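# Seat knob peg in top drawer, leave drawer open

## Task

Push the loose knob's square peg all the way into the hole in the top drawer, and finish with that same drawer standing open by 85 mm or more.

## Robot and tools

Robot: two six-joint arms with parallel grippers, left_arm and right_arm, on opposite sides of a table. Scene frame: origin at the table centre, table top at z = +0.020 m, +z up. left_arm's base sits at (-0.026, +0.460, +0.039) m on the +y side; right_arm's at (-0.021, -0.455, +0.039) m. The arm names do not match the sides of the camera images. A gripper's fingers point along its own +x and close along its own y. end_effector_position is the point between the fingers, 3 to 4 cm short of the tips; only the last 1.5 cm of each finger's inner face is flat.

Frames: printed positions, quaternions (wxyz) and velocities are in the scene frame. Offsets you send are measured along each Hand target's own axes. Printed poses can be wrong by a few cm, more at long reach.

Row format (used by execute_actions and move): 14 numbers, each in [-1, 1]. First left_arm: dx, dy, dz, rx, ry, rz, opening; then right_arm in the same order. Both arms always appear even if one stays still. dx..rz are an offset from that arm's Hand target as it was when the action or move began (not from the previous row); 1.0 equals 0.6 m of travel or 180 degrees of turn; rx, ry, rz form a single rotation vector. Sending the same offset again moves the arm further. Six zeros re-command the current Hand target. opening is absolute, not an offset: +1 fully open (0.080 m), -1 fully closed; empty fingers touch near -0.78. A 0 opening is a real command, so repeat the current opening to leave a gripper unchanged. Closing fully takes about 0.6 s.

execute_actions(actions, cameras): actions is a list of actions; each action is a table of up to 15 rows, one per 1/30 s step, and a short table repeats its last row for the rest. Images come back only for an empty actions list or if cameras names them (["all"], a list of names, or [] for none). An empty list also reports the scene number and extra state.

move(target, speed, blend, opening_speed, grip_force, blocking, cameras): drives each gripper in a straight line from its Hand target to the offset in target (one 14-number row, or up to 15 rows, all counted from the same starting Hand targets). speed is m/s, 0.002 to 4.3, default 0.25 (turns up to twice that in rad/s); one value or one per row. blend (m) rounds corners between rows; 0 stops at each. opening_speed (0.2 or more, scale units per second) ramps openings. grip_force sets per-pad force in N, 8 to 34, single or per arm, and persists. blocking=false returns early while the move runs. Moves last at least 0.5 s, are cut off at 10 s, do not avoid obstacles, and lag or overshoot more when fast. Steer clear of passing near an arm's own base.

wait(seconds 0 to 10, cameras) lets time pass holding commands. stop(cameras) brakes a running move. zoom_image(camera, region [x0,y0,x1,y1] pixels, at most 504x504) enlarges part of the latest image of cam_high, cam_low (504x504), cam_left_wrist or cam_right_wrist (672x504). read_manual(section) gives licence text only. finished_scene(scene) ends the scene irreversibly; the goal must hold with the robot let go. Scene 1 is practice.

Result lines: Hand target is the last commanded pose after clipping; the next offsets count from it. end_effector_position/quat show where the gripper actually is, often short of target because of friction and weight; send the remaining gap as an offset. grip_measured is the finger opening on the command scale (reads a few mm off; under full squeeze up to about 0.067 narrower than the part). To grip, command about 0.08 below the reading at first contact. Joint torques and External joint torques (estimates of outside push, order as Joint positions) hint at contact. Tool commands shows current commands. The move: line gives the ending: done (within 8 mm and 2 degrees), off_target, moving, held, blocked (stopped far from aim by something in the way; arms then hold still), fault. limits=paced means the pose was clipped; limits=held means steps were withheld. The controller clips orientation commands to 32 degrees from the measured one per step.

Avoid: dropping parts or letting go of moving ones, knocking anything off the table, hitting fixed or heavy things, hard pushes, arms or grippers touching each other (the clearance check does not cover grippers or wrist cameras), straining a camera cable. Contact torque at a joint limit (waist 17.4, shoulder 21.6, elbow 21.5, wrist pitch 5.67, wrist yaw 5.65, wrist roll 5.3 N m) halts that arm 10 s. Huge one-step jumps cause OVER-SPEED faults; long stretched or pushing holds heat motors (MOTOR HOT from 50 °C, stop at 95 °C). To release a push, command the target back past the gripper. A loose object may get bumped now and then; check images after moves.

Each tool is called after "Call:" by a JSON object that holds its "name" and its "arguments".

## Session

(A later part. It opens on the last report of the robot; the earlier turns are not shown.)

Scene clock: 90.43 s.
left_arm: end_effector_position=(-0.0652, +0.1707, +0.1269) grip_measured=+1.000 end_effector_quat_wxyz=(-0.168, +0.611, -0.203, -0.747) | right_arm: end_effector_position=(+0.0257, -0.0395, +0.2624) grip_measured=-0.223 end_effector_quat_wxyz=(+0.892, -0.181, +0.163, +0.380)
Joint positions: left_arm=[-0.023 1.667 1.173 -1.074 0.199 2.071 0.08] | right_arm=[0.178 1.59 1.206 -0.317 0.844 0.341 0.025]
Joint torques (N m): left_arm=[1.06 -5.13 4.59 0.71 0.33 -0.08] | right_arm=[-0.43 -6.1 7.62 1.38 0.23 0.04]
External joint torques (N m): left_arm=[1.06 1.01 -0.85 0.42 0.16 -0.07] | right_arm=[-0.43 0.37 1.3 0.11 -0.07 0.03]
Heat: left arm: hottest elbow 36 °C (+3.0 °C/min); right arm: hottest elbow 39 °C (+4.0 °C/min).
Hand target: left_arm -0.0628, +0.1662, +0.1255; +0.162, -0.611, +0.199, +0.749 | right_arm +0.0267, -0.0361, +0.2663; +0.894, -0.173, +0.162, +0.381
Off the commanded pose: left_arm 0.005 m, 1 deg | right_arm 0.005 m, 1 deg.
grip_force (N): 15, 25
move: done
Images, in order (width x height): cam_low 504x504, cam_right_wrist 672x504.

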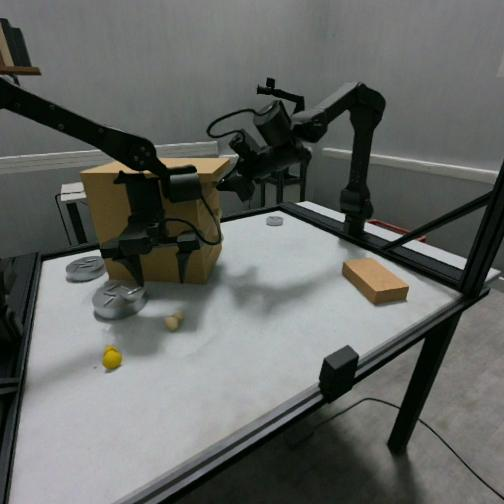

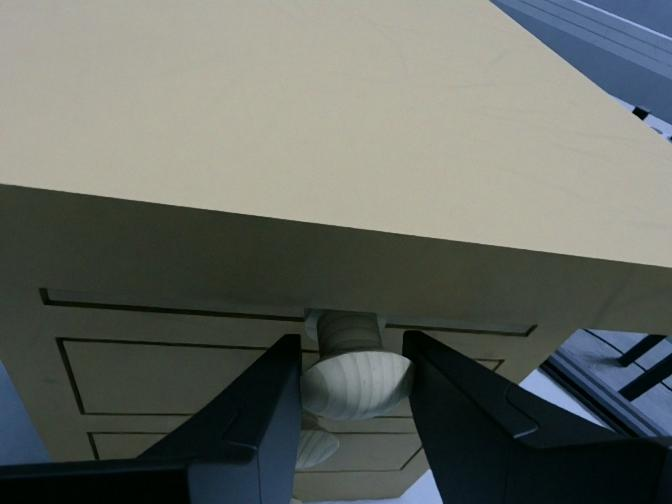

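Call:
{"name": "move", "arguments": {"target": [0,0,0,0,0,0,1.0,0.005,0.0015,0.0012,0,0,0,-0.25], "speed": 0.03, "cameras": ["cam_low","cam_right_wrist"]}}

Call:
{"name": "zoom_image", "arguments": {"camera": "cam_low", "region": [203, 178, 223, 194]}}

Call:
{"name": "zoom_image", "arguments": {"camera": "cam_right_wrist", "region": [290, 280, 400, 362]}}

Scene clock: 91.87 s.
left_arm: end_effector_position=(-0.0652, +0.1707, +0.1269) grip_measured=+1.000 end_effector_quat_wxyz=(-0.168, +0.611, -0.203, -0.747) | right_arm: end_effector_position=(+0.0260, -0.0384, +0.2614) grip_measured=-0.223 end_effector_quat_wxyz=(+0.892, -0.181, +0.163, +0.381)
Joint positions: left_arm=[-0.023 1.667 1.173 -1.074 0.199 2.071 0.08] | right_arm=[0.177 1.594 1.207 -0.313 0.843 0.339 0.025]
Joint torques (N m): left_arm=[1.04 -5.13 4.58 0.71 0.33 -0.07] | right_arm=[-0.64 -5.56 8.01 1.69 0.1 -0.16]
External joint torques (N m): left_arm=[1.05 1.07 -0.87 0.44 0.16 -0.07] | right_arm=[-0.59 0.95 1.73 0.42 -0.21 -0.18]
Heat: left arm: hottest elbow 36 °C (+3.0 °C/min); right arm: hottest elbow 39 °C (+4.0 °C/min).
Hand target: left_arm -0.0628, +0.1662, +0.1255; +0.162, -0.611, +0.199, +0.749 | right_arm +0.0282, -0.0333, +0.2656; +0.894, -0.173, +0.162, +0.381
Off the commanded pose: left_arm 0.005 m, 1 deg | right_arm 0.007 m, 1 deg.
grip_force (N): 15, 25
move: done
Images, in order (width x height): cam_low 504x504, cam_right_wrist 672x504.

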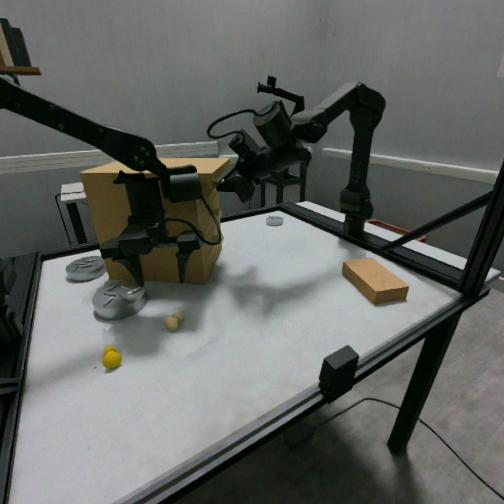

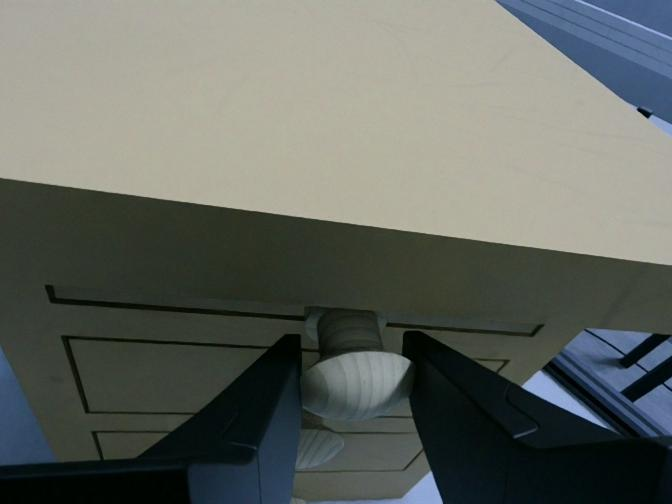

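Scaled by 25.200 from the camera's 504x504 image, which has a finer 720x720 frame.

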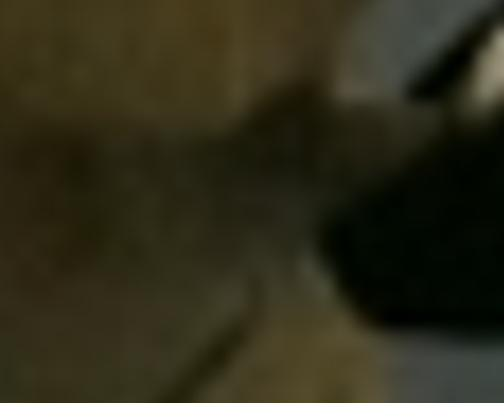

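Scaled by 4.582 from the camera's 672x504 image, which has a finer 960x720 frame.

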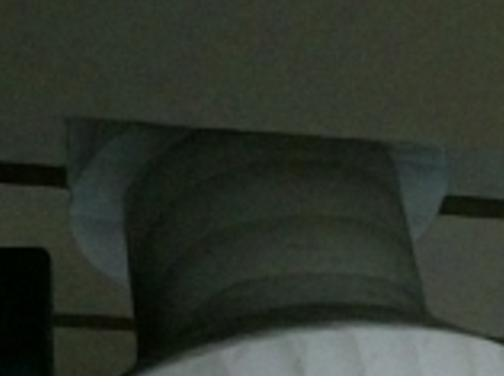

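Call:
{"name": "move", "arguments": {"target": [0,0,0,0,0,0,1.0,0.0045,0.0001,0.0022,0,0,0,-0.25], "speed": 0.03, "cameras": ["cam_low","cam_right_wrist"]}}

Call:
{"name": "zoom_image", "arguments": {"camera": "cam_low", "region": [203, 178, 223, 194]}}

Call:
{"name": "zoom_image", "arguments": {"camera": "cam_right_wrist", "region": [290, 280, 400, 362]}}

Scene clock: 92.87 s.
left_arm: end_effector_position=(-0.0652, +0.1707, +0.1269) grip_measured=+1.000 end_effector_quat_wxyz=(-0.168, +0.611, -0.203, -0.747) | right_arm: end_effector_position=(+0.0270, -0.0379, +0.2610) grip_measured=-0.223 end_effector_quat_wxyz=(+0.892, -0.184, +0.162, +0.380)
Joint positions: left_arm=[-0.023 1.667 1.173 -1.074 0.199 2.071 0.08] | right_arm=[0.174 1.597 1.208 -0.312 0.843 0.333 0.025]
Joint torques (N m): left_arm=[1.05 -5.14 4.57 0.71 0.33 -0.08] | right_arm=[-0.84 -5.17 8.59 2 -0.08 -0.13]
External joint torques (N m): left_arm=[1.1 0.98 -0.86 0.43 0.16 -0.07] | right_arm=[-0.89 1.26 2.34 0.74 -0.36 -0.14]
Heat: left arm: hottest shoulder 36 °C (+4.0 °C/min); right arm: hottest elbow 39 °C (+4.0 °C/min).
Hand target: left_arm -0.0628, +0.1662, +0.1255; +0.162, -0.611, +0.199, +0.749 | right_arm +0.0301, -0.0310, +0.2654; +0.894, -0.173, +0.162, +0.381
Off the commanded pose: left_arm 0.005 m, 1 deg | right_arm 0.009 m, 1 deg.
grip_force (N): 15, 25
move: off_target (right_arm)
Images, in order (width x height): cam_low 504x504, cam_right_wrist 672x504.

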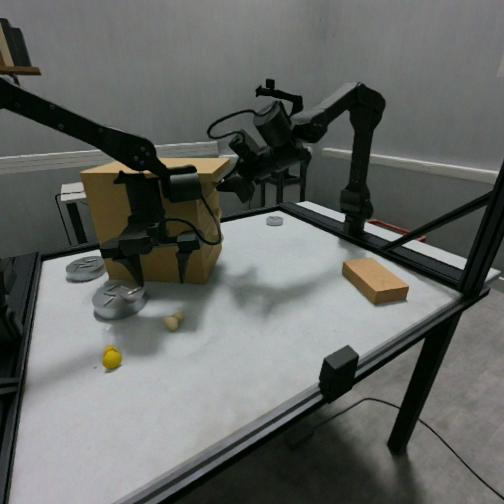

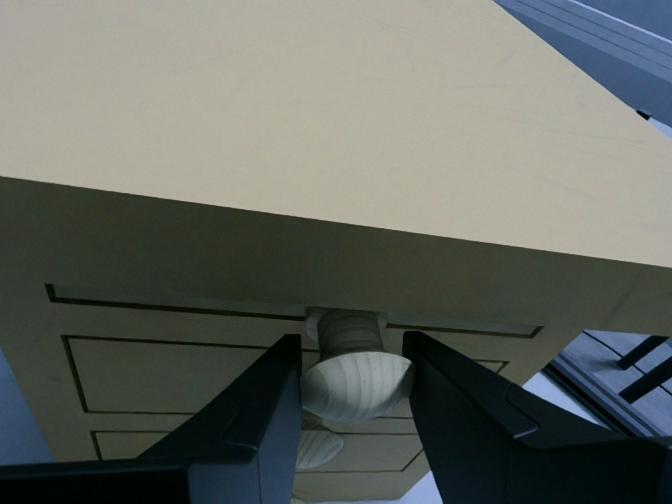

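Scaled by 25.200 from the camera's 504x504 image, which has a finer 720x720 frame.

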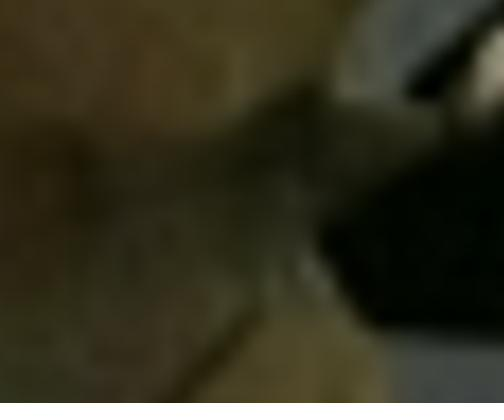

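Scaled by 4.582 from the camera's 672x504 image, which has a finer 960x720 frame.

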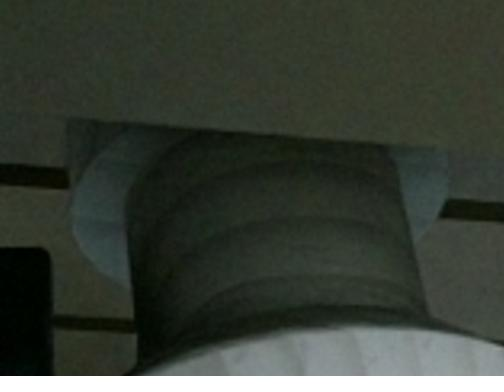

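Call:
{"name": "zoom_image", "arguments": {"camera": "cam_right_wrist", "region": [20, 260, 130, 342]}}

Call:
{"name": "zoom_image", "arguments": {"camera": "cam_right_wrist", "region": [470, 290, 580, 372]}}

Scaled by 4.582 from the camera's 672x504 image, which has a finer 960x720 frame.

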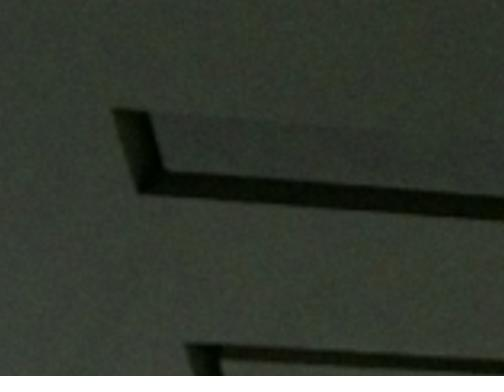

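Scaled by 4.582 from the camera's 672x504 image, which has a finer 960x720 frame.

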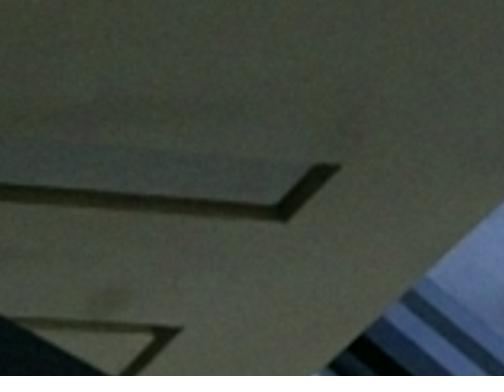

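Call:
{"name": "move", "arguments": {"target": [0,0,0,0,0,0,1.0,0.001,-0.0098,-0.0016,0,0,0,-0.25], "speed": 0.02, "cameras": ["cam_low","cam_right_wrist"]}}

Call:
{"name": "zoom_image", "arguments": {"camera": "cam_low", "region": [203, 178, 223, 194]}}

Call:
{"name": "zoom_image", "arguments": {"camera": "cam_right_wrist", "region": [290, 280, 400, 362]}}

Scene clock: 95.73 s.
left_arm: end_effector_position=(-0.0652, +0.1707, +0.1269) grip_measured=+1.000 end_effector_quat_wxyz=(-0.168, +0.611, -0.203, -0.747) | right_arm: end_effector_position=(+0.0289, -0.0380, +0.2615) grip_measured=-0.223 end_effector_quat_wxyz=(+0.891, -0.185, +0.162, +0.381)
Joint positions: left_arm=[-0.023 1.667 1.173 -1.074 0.199 2.071 0.08] | right_arm=[0.168 1.593 1.206 -0.307 0.835 0.322 0.025]
Joint torques (N m): left_arm=[1.03 -5.13 4.58 0.71 0.33 -0.07] | right_arm=[-1.54 -6.9 6.88 2.24 -0.14 -0.11]
External joint torques (N m): left_arm=[1.06 1.01 -0.86 0.43 0.16 -0.07] | right_arm=[-1.57 -0.5 0.62 0.97 -0.44 -0.12]
Heat: left arm: hottest shoulder 36 °C (+4.0 °C/min); right arm: hottest elbow 39 °C (+3.0 °C/min).
Hand target: left_arm -0.0628, +0.1662, +0.1255; +0.162, -0.611, +0.199, +0.749 | right_arm +0.0346, -0.0348, +0.2655; +0.894, -0.173, +0.162, +0.381
Off the commanded pose: left_arm 0.005 m, 1 deg | right_arm 0.008 m, 1 deg.
grip_force (N): 15, 25
move: done
Images, in order (width x height): cam_low 504x504, cam_right_wrist 672x504.

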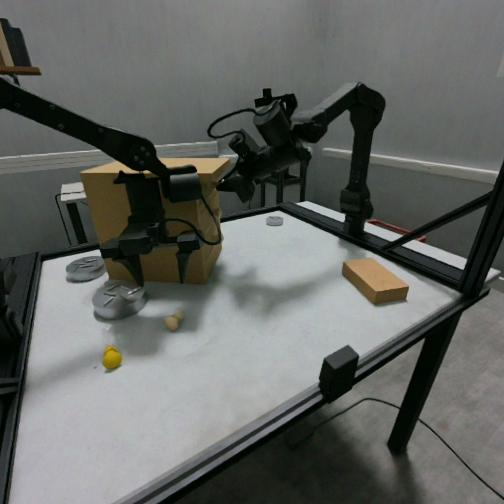

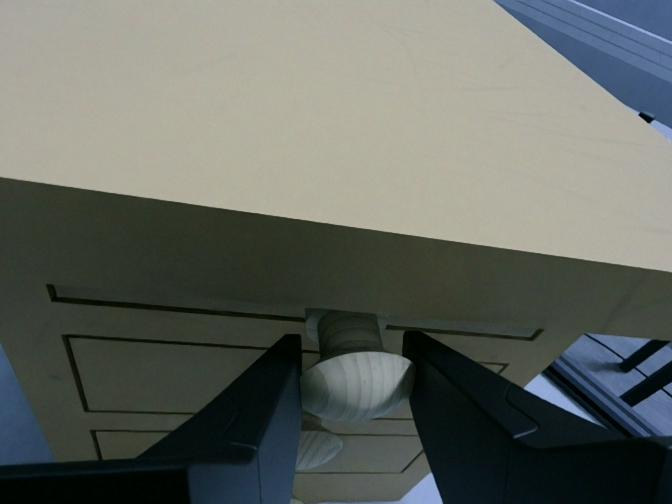

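Scaled by 25.200 from the camera's 504x504 image, which has a finer 720x720 frame.

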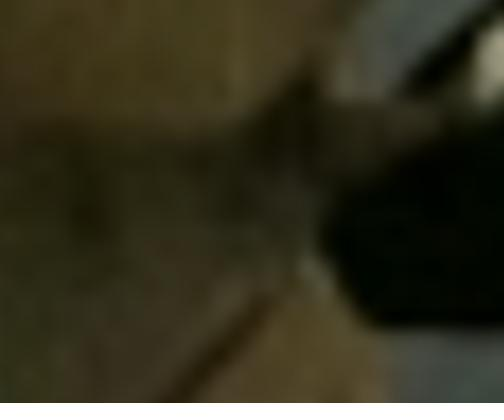

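Scaled by 4.582 from the camera's 672x504 image, which has a finer 960x720 frame.

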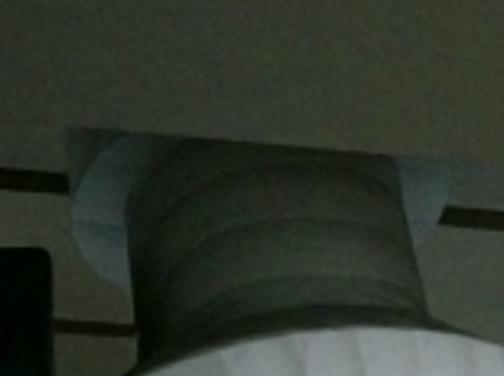

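Call:
{"name": "move", "arguments": {"target": [0,0,0,0,0,0,1.0,0.0045,0.0001,0.0022,0,0,0,-0.25], "speed": 0.03, "cameras": ["cam_low","cam_right_wrist"]}}

Scene clock: 97.50 s.
left_arm: end_effector_position=(-0.0652, +0.1707, +0.1269) grip_measured=+1.000 end_effector_quat_wxyz=(-0.168, +0.611, -0.203, -0.747) | right_arm: end_effector_position=(+0.0301, -0.0379, +0.2616) grip_measured=-0.223 end_effector_quat_wxyz=(+0.891, -0.187, +0.161, +0.381)
Joint positions: left_arm=[-0.023 1.667 1.173 -1.074 0.199 2.071 0.08] | right_arm=[0.164 1.593 1.205 -0.305 0.833 0.316 0.025]
Joint torques (N m): left_arm=[1.04 -5.12 4.57 0.7 0.33 -0.08] | right_arm=[-1.54 -5.99 7.43 2.5 -0.21 -0.15]
External joint torques (N m): left_arm=[1.04 1.03 -0.91 0.4 0.16 -0.07] | right_arm=[-1.54 0.46 1.13 1.22 -0.5 -0.17]
Heat: left arm: hottest shoulder 36 °C (+4.0 °C/min); right arm: hottest wrist pitch 40 °C (+4.0 °C/min).
Hand target: left_arm -0.0628, +0.1662, +0.1255; +0.162, -0.611, +0.199, +0.749 | right_arm +0.0365, -0.0326, +0.2656; +0.894, -0.173, +0.162, +0.381
Off the commanded pose: left_arm 0.005 m, 1 deg | right_arm 0.009 m, 2 deg.
grip_force (N): 15, 25
move: off_target (right_arm)
Images, in order (width x height): cam_low 504x504, cam_right_wrist 672x504.

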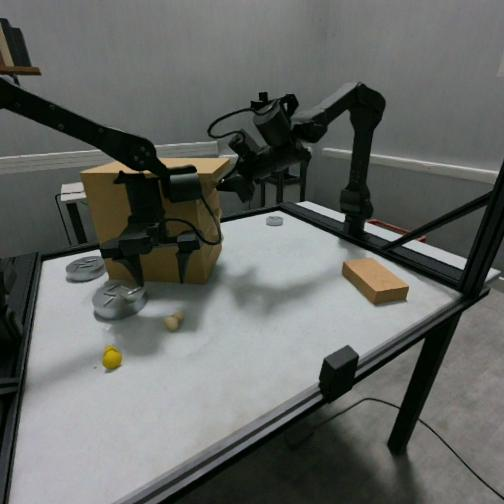

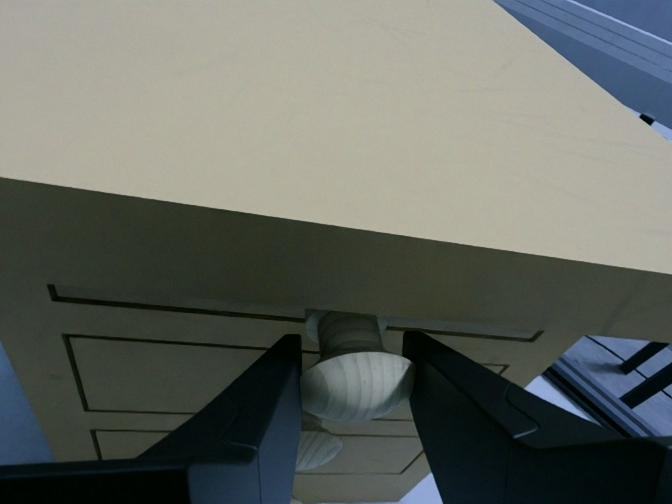

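Call:
{"name": "zoom_image", "arguments": {"camera": "cam_right_wrist", "region": [290, 280, 400, 362]}}

Call:
{"name": "zoom_image", "arguments": {"camera": "cam_low", "region": [203, 178, 223, 194]}}

Call:
{"name": "zoom_image", "arguments": {"camera": "cam_right_wrist", "region": [20, 260, 130, 342]}}

Call:
{"name": "zoom_image", "arguments": {"camera": "cam_right_wrist", "region": [470, 290, 580, 372]}}

Scaled by 4.582 from the camera's 672x504 image, which has a finer 960x720 frame.

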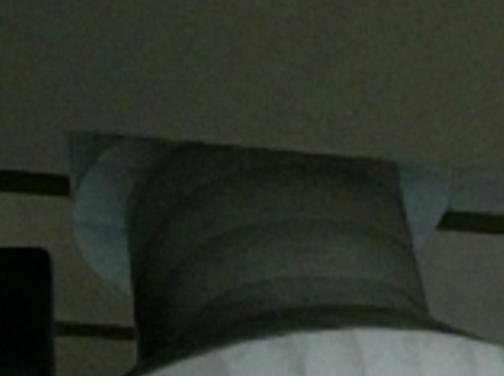

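Scaled by 25.200 from the camera's 504x504 image, which has a finer 720x720 frame.

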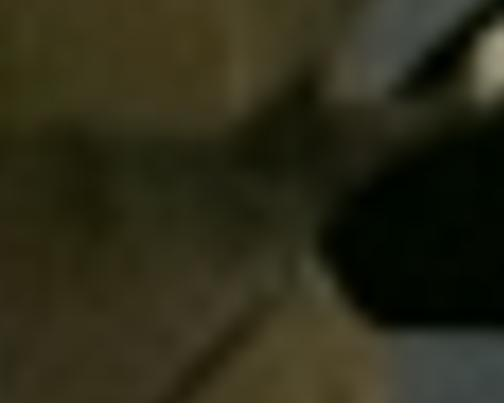

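Scaled by 4.582 from the camera's 672x504 image, which has a finer 960x720 frame.

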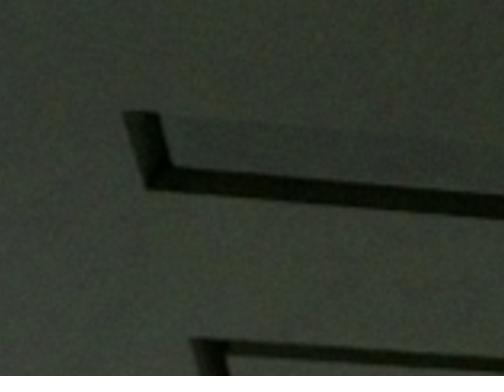

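Scaled by 4.582 from the camera's 672x504 image, which has a finer 960x720 frame.

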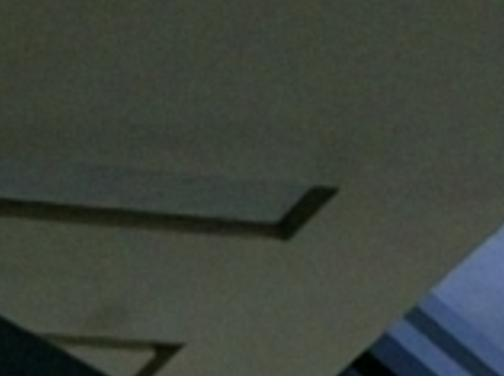

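Call:
{"name": "zoom_image", "arguments": {"camera": "cam_right_wrist", "region": [0, 140, 110, 222]}}

Call:
{"name": "zoom_image", "arguments": {"camera": "cam_right_wrist", "region": [560, 230, 670, 312]}}

Scaled by 4.582 from the camera's 672x504 image, which has a finer 960x720 frame.

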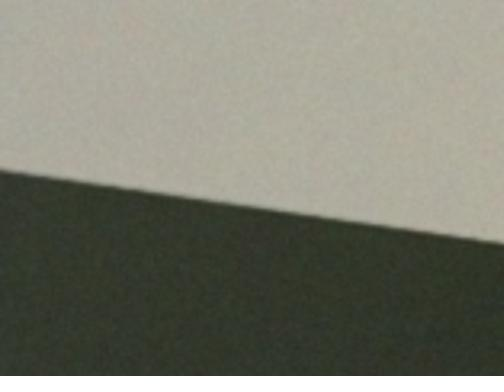

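Scaled by 4.582 from the camera's 672x504 image, which has a finer 960x720 frame.

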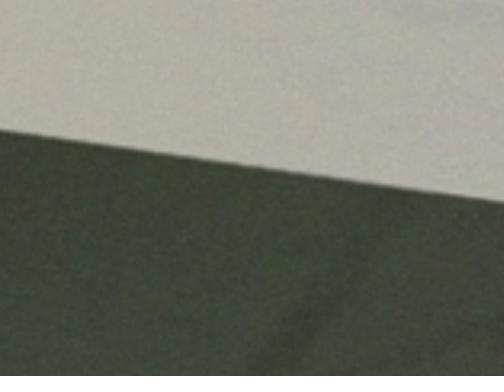

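Call:
{"name": "move", "arguments": {"target": [0,0,0,0,0,0,1.0,0.0007,-0.0031,-0.0012,0.0077,0.0009,-0.0006,-0.25], "speed": 0.03, "cameras": ["cam_low","cam_right_wrist"]}}

Call:
{"name": "zoom_image", "arguments": {"camera": "cam_right_wrist", "region": [290, 280, 400, 362]}}

Call:
{"name": "zoom_image", "arguments": {"camera": "cam_right_wrist", "region": [20, 260, 130, 342]}}

Call:
{"name": "zoom_image", "arguments": {"camera": "cam_right_wrist", "region": [470, 290, 580, 372]}}

Call:
{"name": "zoom_image", "arguments": {"camera": "cam_low", "region": [203, 178, 223, 194]}}

Scene clock: 100.70 s.
left_arm: end_effector_position=(-0.0652, +0.1707, +0.1269) grip_measured=+1.000 end_effector_quat_wxyz=(-0.168, +0.611, -0.203, -0.747) | right_arm: end_effector_position=(+0.0307, -0.0379, +0.2614) grip_measured=-0.223 end_effector_quat_wxyz=(+0.892, -0.180, +0.165, +0.380)
Joint positions: left_arm=[-0.023 1.667 1.173 -1.074 0.199 2.071 0.08] | right_arm=[0.162 1.592 1.205 -0.305 0.83 0.331 0.025]
Joint torques (N m): left_arm=[1.05 -5.13 4.58 0.71 0.33 -0.08] | right_arm=[-1.76 -6.19 7.25 2.37 -0.21 0.12]
External joint torques (N m): left_arm=[1.05 1.14 -0.91 0.44 0.16 -0.07] | right_arm=[-1.76 0.15 1.05 1.12 -0.5 0.11]
Heat: left arm: hottest shoulder 36 °C (+4.0 °C/min); right arm: hottest wrist pitch 42 °C (+6.0 °C/min).
Hand target: left_arm -0.0628, +0.1662, +0.1255; +0.162, -0.611, +0.199, +0.749 | right_arm +0.0381, -0.0338, +0.2650; +0.896, -0.163, +0.168, +0.378
Off the commanded pose: left_arm 0.005 m, 1 deg | right_arm 0.009 m, 2 deg.
grip_force (N): 15, 25
move: off_target (right_arm)
Images, in order (width x height): cam_low 504x504, cam_right_wrist 672x504.

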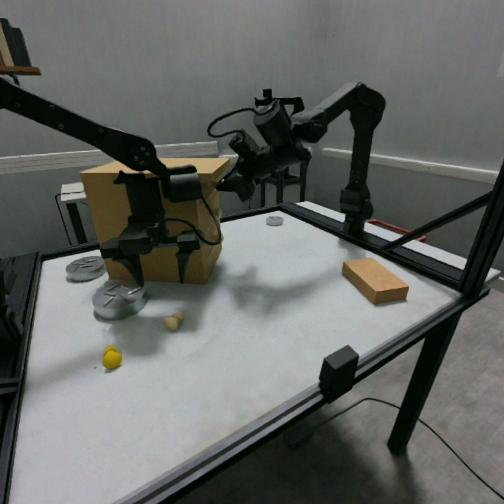

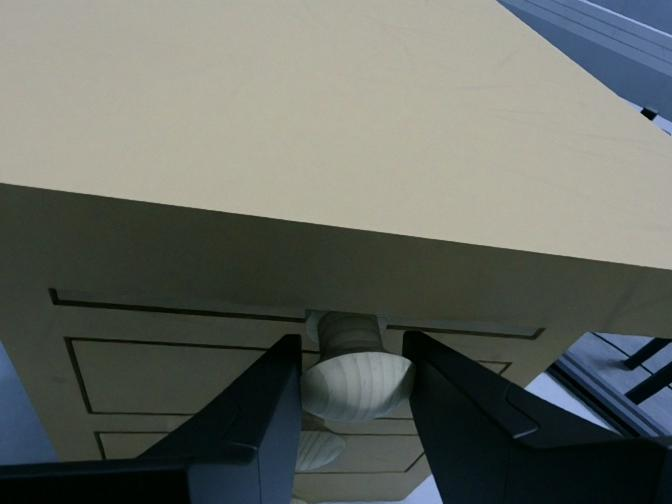

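Scaled by 4.582 from the camera's 672x504 image, which has a finer 960x720 frame.

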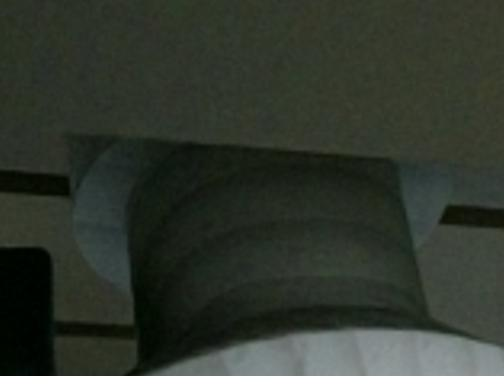

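Scaled by 4.582 from the camera's 672x504 image, which has a finer 960x720 frame.

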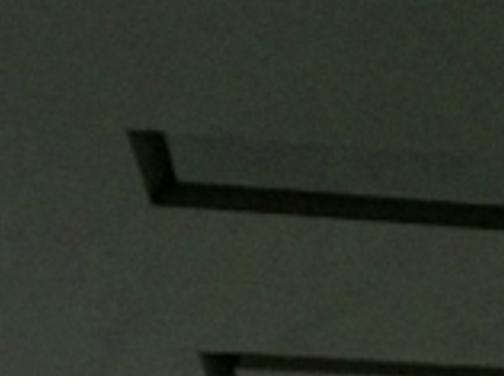

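Scaled by 4.582 from the camera's 672x504 image, which has a finer 960x720 frame.

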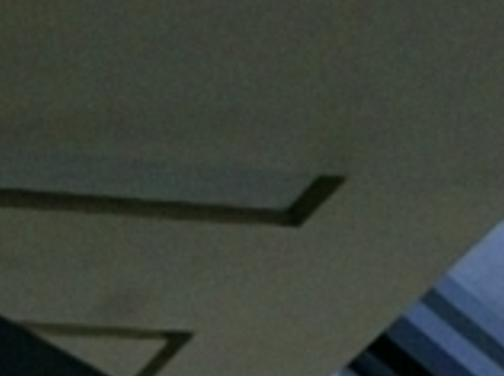

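Scaled by 25.200 from the camera's 504x504 image, which has a finer 720x720 frame.

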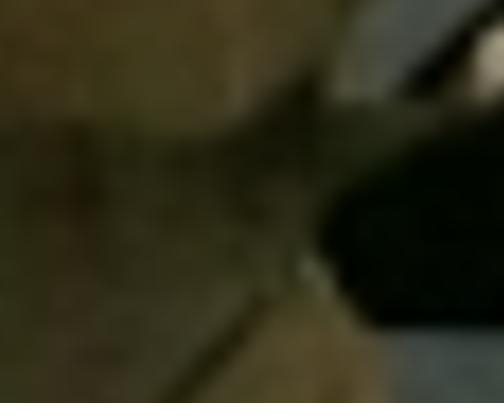

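Call:
{"name": "move", "arguments": {"target": [0,0,0,0,0,0,1.0,0.0006,-0.0032,-0.0011,0.0012,0.0005,-0.0024,-0.25], "speed": 0.03, "cameras": ["cam_low","cam_right_wrist"]}}

Call:
{"name": "zoom_image", "arguments": {"camera": "cam_right_wrist", "region": [290, 280, 400, 362]}}

Call:
{"name": "zoom_image", "arguments": {"camera": "cam_right_wrist", "region": [20, 260, 130, 342]}}

Call:
{"name": "zoom_image", "arguments": {"camera": "cam_right_wrist", "region": [470, 290, 580, 372]}}

Call:
{"name": "zoom_image", "arguments": {"camera": "cam_low", "region": [203, 178, 223, 194]}}

Scene clock: 102.47 s.
left_arm: end_effector_position=(-0.0652, +0.1707, +0.1269) grip_measured=+1.000 end_effector_quat_wxyz=(-0.168, +0.611, -0.203, -0.747) | right_arm: end_effector_position=(+0.0312, -0.0381, +0.2613) grip_measured=-0.223 end_effector_quat_wxyz=(+0.893, -0.177, +0.166, +0.379)
Joint positions: left_arm=[-0.023 1.667 1.173 -1.074 0.199 2.071 0.08] | right_arm=[0.161 1.592 1.204 -0.305 0.83 0.337 0.025]
Joint torques (N m): left_arm=[1.04 -5.12 4.57 0.7 0.33 -0.08] | right_arm=[-1.82 -6.33 7.23 2.13 0.02 0.13]
External joint torques (N m): left_arm=[1.04 1.07 -0.89 0.43 0.16 -0.07] | right_arm=[-1.82 -0.04 1.05 0.88 -0.26 0.12]
Heat: left arm: hottest shoulder 36 °C (+4.0 °C/min); right arm: hottest wrist pitch 43 °C (+7.1 °C/min).
Hand target: left_arm -0.0628, +0.1662, +0.1255; +0.162, -0.611, +0.199, +0.749 | right_arm +0.0398, -0.0351, +0.2646; +0.897, -0.163, +0.169, +0.374
Off the commanded pose: left_arm 0.005 m, 1 deg | right_arm 0.010 m, 2 deg.
grip_force (N): 15, 25
move: off_target (right_arm)
Images, in order (width x height): cam_low 504x504, cam_right_wrist 672x504.

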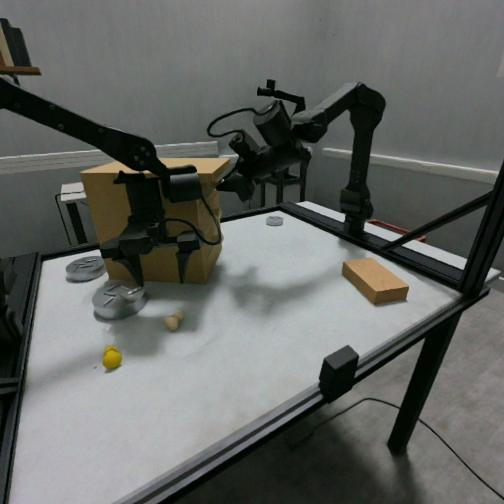

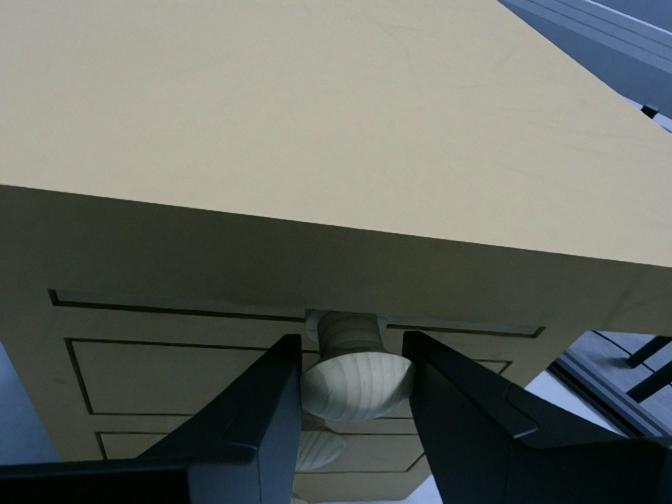

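Scaled by 4.582 from the camera's 672x504 image, which has a finer 960x720 frame.

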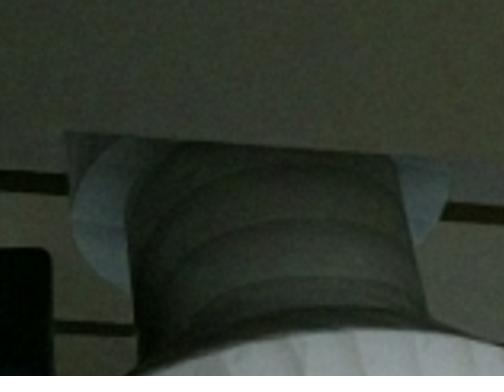

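Scaled by 4.582 from the camera's 672x504 image, which has a finer 960x720 frame.

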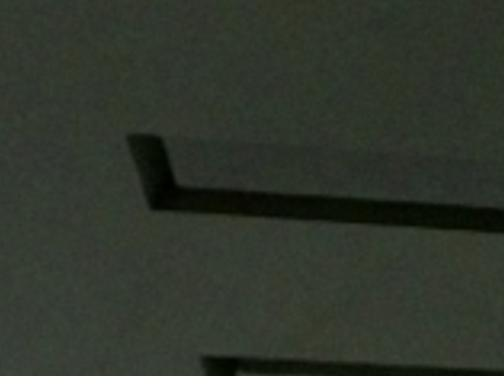

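Scaled by 4.582 from the camera's 672x504 image, which has a finer 960x720 frame.

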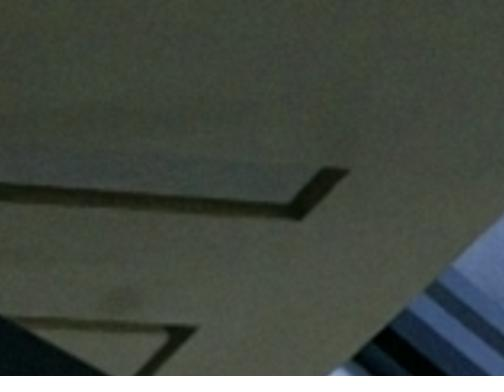

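Scaled by 25.200 from the camera's 504x504 image, which has a finer 720x720 frame.

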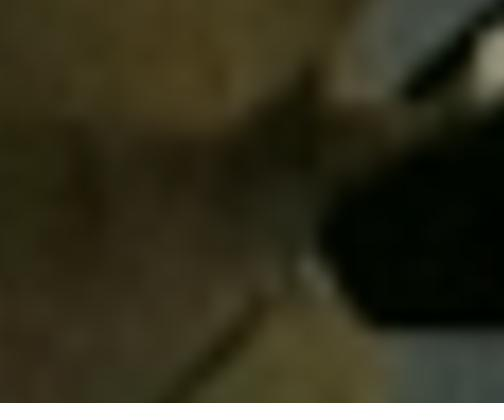

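Call:
{"name": "move", "arguments": {"target": [0,0,0,0,0,0,1.0,0.0045,0.0001,0.0022,0,0,0,-0.25], "speed": 0.03, "cameras": ["cam_low","cam_right_wrist"]}}

Call:
{"name": "zoom_image", "arguments": {"camera": "cam_right_wrist", "region": [290, 280, 400, 362]}}

Call:
{"name": "zoom_image", "arguments": {"camera": "cam_low", "region": [203, 178, 223, 194]}}

Scene clock: 103.57 s.
left_arm: end_effector_position=(-0.0652, +0.1707, +0.1269) grip_measured=+1.000 end_effector_quat_wxyz=(-0.168, +0.611, -0.203, -0.747) | right_arm: end_effector_position=(+0.0324, -0.0382, +0.2611) grip_measured=-0.223 end_effector_quat_wxyz=(+0.893, -0.177, +0.167, +0.379)
Joint positions: left_arm=[-0.023 1.667 1.173 -1.074 0.199 2.071 0.08] | right_arm=[0.157 1.592 1.204 -0.305 0.827 0.337 0.025]
Joint torques (N m): left_arm=[1.03 -5.13 4.58 0.71 0.33 -0.08] | right_arm=[-2.03 -5.59 7.6 2.48 -0.11 -0.09]
External joint torques (N m): left_arm=[1.04 0.94 -0.8 0.44 0.16 -0.07] | right_arm=[-2.03 0.82 1.33 1.21 -0.4 -0.11]
Motor temperatures (°C): left_arm=[29 36 36 32 31 33] | right_arm=[29 38 40 44 32 31]
Heat: left arm: hottest shoulder 36 °C (+4.0 °C/min); right arm: hottest wrist pitch 44 °C (+7.1 °C/min). Heating fast: the right arm's wrist pitch motor: a push or a pull is the cause, and it goes on while you think. Ease it with your next call, before anything else.
Hand target: left_arm -0.0628, +0.1662, +0.1255; +0.162, -0.611, +0.199, +0.749 | right_arm +0.0418, -0.0329, +0.2647; +0.897, -0.162, +0.169, +0.374
Off the commanded pose: left_arm 0.005 m, 1 deg | right_arm 0.011 m, 2 deg.
grip_force (N): 15, 25
move: off_target (right_arm)
Images, in order (width x height): cam_low 504x504, cam_right_wrist 672x504.

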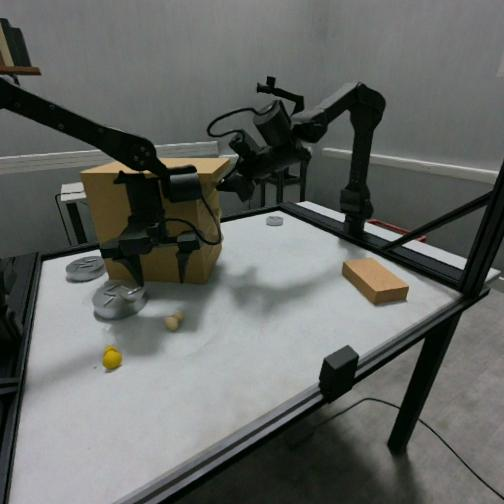

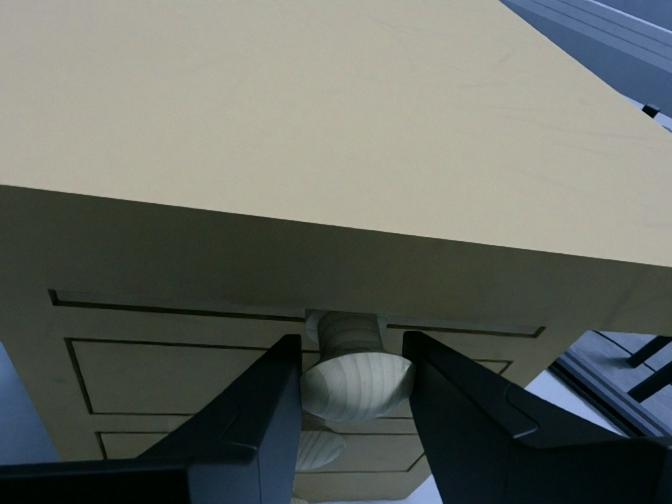

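Scaled by 4.582 from the camera's 672x504 image, which has a finer 960x720 frame.

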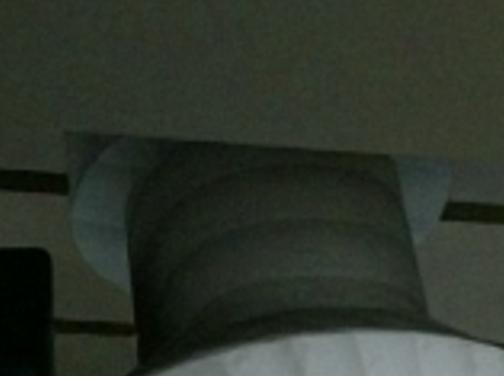

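Scaled by 25.200 from the camera's 504x504 image, which has a finer 720x720 frame.

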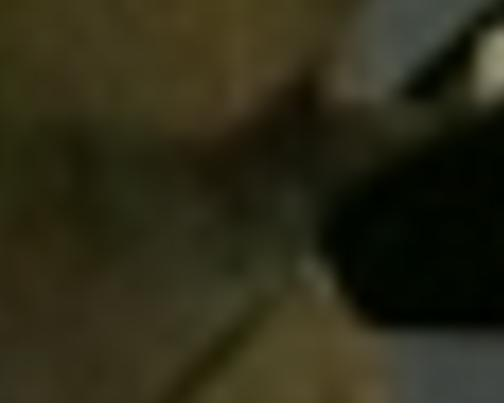

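Call:
{"name": "zoom_image", "arguments": {"camera": "cam_right_wrist", "region": [20, 260, 130, 342]}}

Call:
{"name": "zoom_image", "arguments": {"camera": "cam_right_wrist", "region": [470, 290, 580, 372]}}

Scaled by 4.582 from the camera's 672x504 image, which has a finer 960x720 frame.

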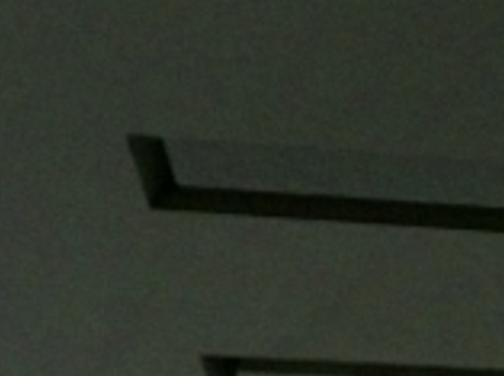

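Scaled by 4.582 from the camera's 672x504 image, which has a finer 960x720 frame.

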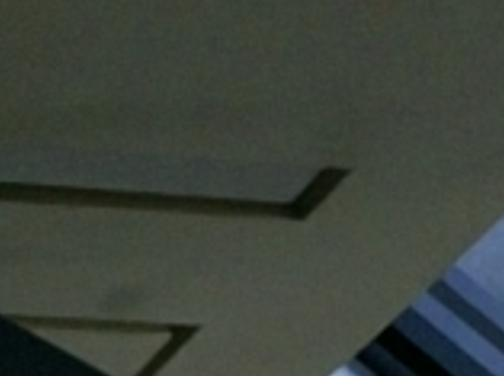

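Call:
{"name": "move", "arguments": {"target": [0,0,0,0,0,0,1.0,-0.0215,0.0078,-0.0087,0,0,0,-0.25], "speed": 0.05, "cameras": ["cam_low","cam_right_wrist"]}}

Call:
{"name": "zoom_image", "arguments": {"camera": "cam_right_wrist", "region": [290, 280, 400, 362]}}

Call:
{"name": "zoom_image", "arguments": {"camera": "cam_right_wrist", "region": [20, 260, 130, 342]}}

Call:
{"name": "zoom_image", "arguments": {"camera": "cam_right_wrist", "region": [470, 290, 580, 372]}}

Call:
{"name": "zoom_image", "arguments": {"camera": "cam_low", "region": [203, 178, 223, 194]}}

Scene clock: 107.10 s.
left_arm: end_effector_position=(-0.0652, +0.1707, +0.1269) grip_measured=+1.000 end_effector_quat_wxyz=(-0.168, +0.611, -0.203, -0.747) | right_arm: end_effector_position=(+0.0266, -0.0394, +0.2605) grip_measured=-0.223 end_effector_quat_wxyz=(+0.894, -0.169, +0.170, +0.378)
Joint positions: left_arm=[-0.023 1.667 1.173 -1.074 0.199 2.071 0.08] | right_arm=[0.175 1.592 1.204 -0.317 0.839 0.37 0.025]
Joint torques (N m): left_arm=[1.04 -5.14 4.59 0.7 0.33 -0.07] | right_arm=[-0.31 -7.44 6.58 0.93 0.58 0.11]
External joint torques (N m): left_arm=[1.03 1.03 -0.9 0.41 0.16 -0.07] | right_arm=[-0.32 -1.1 0.37 -0.32 0.29 0.1]
Heat: left arm: hottest shoulder 36 °C (+4.1 °C/min); right arm: hottest wrist pitch 45 °C (+8.1 °C/min).
Hand target: left_arm -0.0628, +0.1662, +0.1255; +0.162, -0.611, +0.199, +0.749 | right_arm +0.0288, -0.0399, +0.2647; +0.897, -0.162, +0.169, +0.374
Off the commanded pose: left_arm 0.005 m, 1 deg | right_arm 0.005 m, 1 deg.
grip_force (N): 15, 25
move: done
Images, in order (width x height): cam_low 504x504, cam_right_wrist 672x504.

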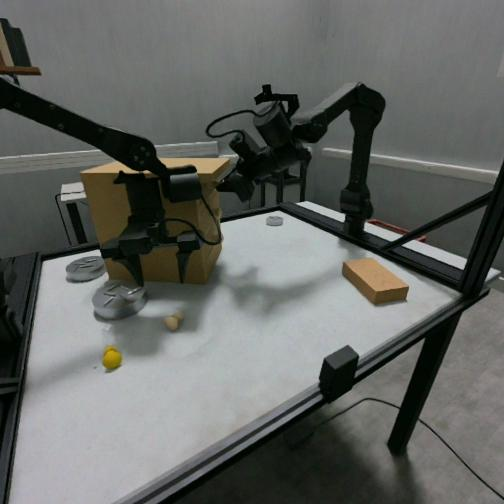

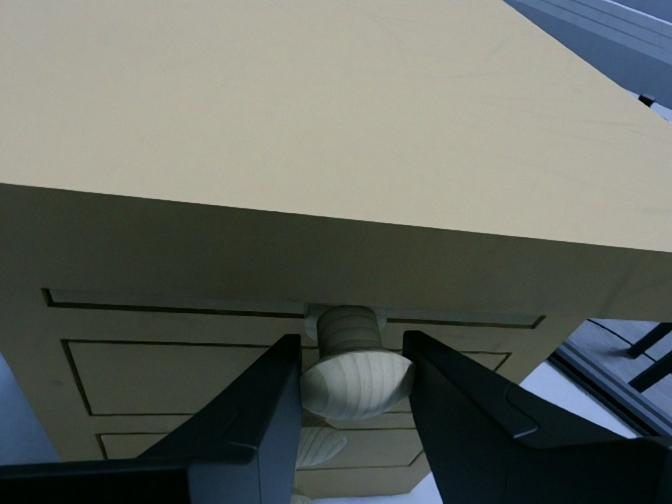

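Scaled by 4.582 from the camera's 672x504 image, which has a finer 960x720 frame.

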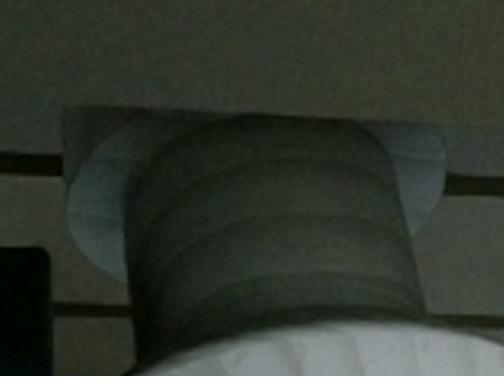

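Scaled by 4.582 from the camera's 672x504 image, which has a finer 960x720 frame.

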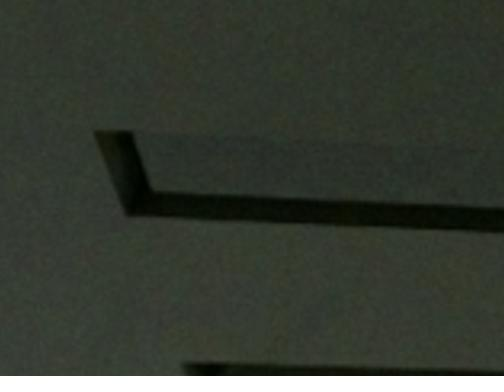

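Scaled by 4.582 from the camera's 672x504 image, which has a finer 960x720 frame.

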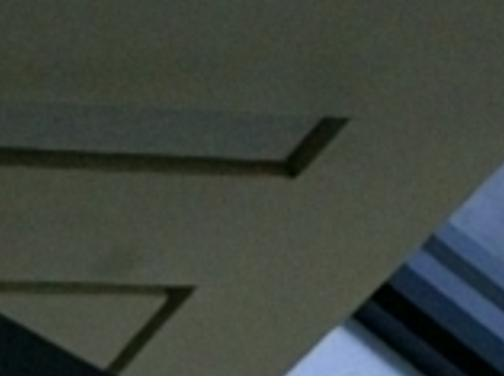

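Scaled by 25.200 from the camera's 504x504 image, which has a finer 720x720 frame.

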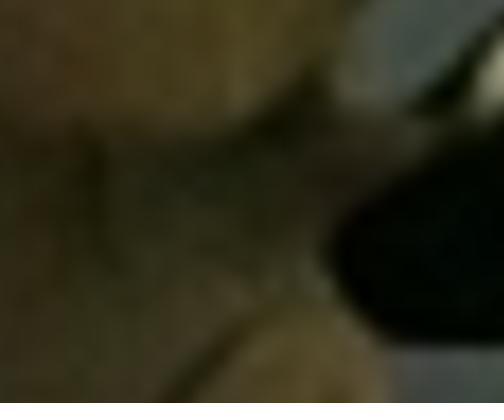

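Call:
{"name": "zoom_image", "arguments": {"camera": "cam_low", "region": [180, 160, 240, 220]}}

Scaled by 8.400 from the camera's 504x504 image, which has a finer 720x720 frame.

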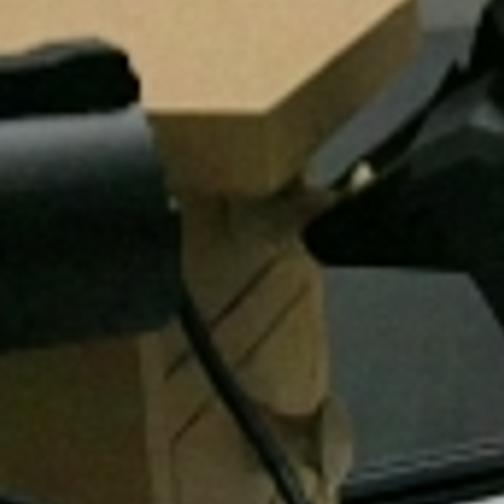

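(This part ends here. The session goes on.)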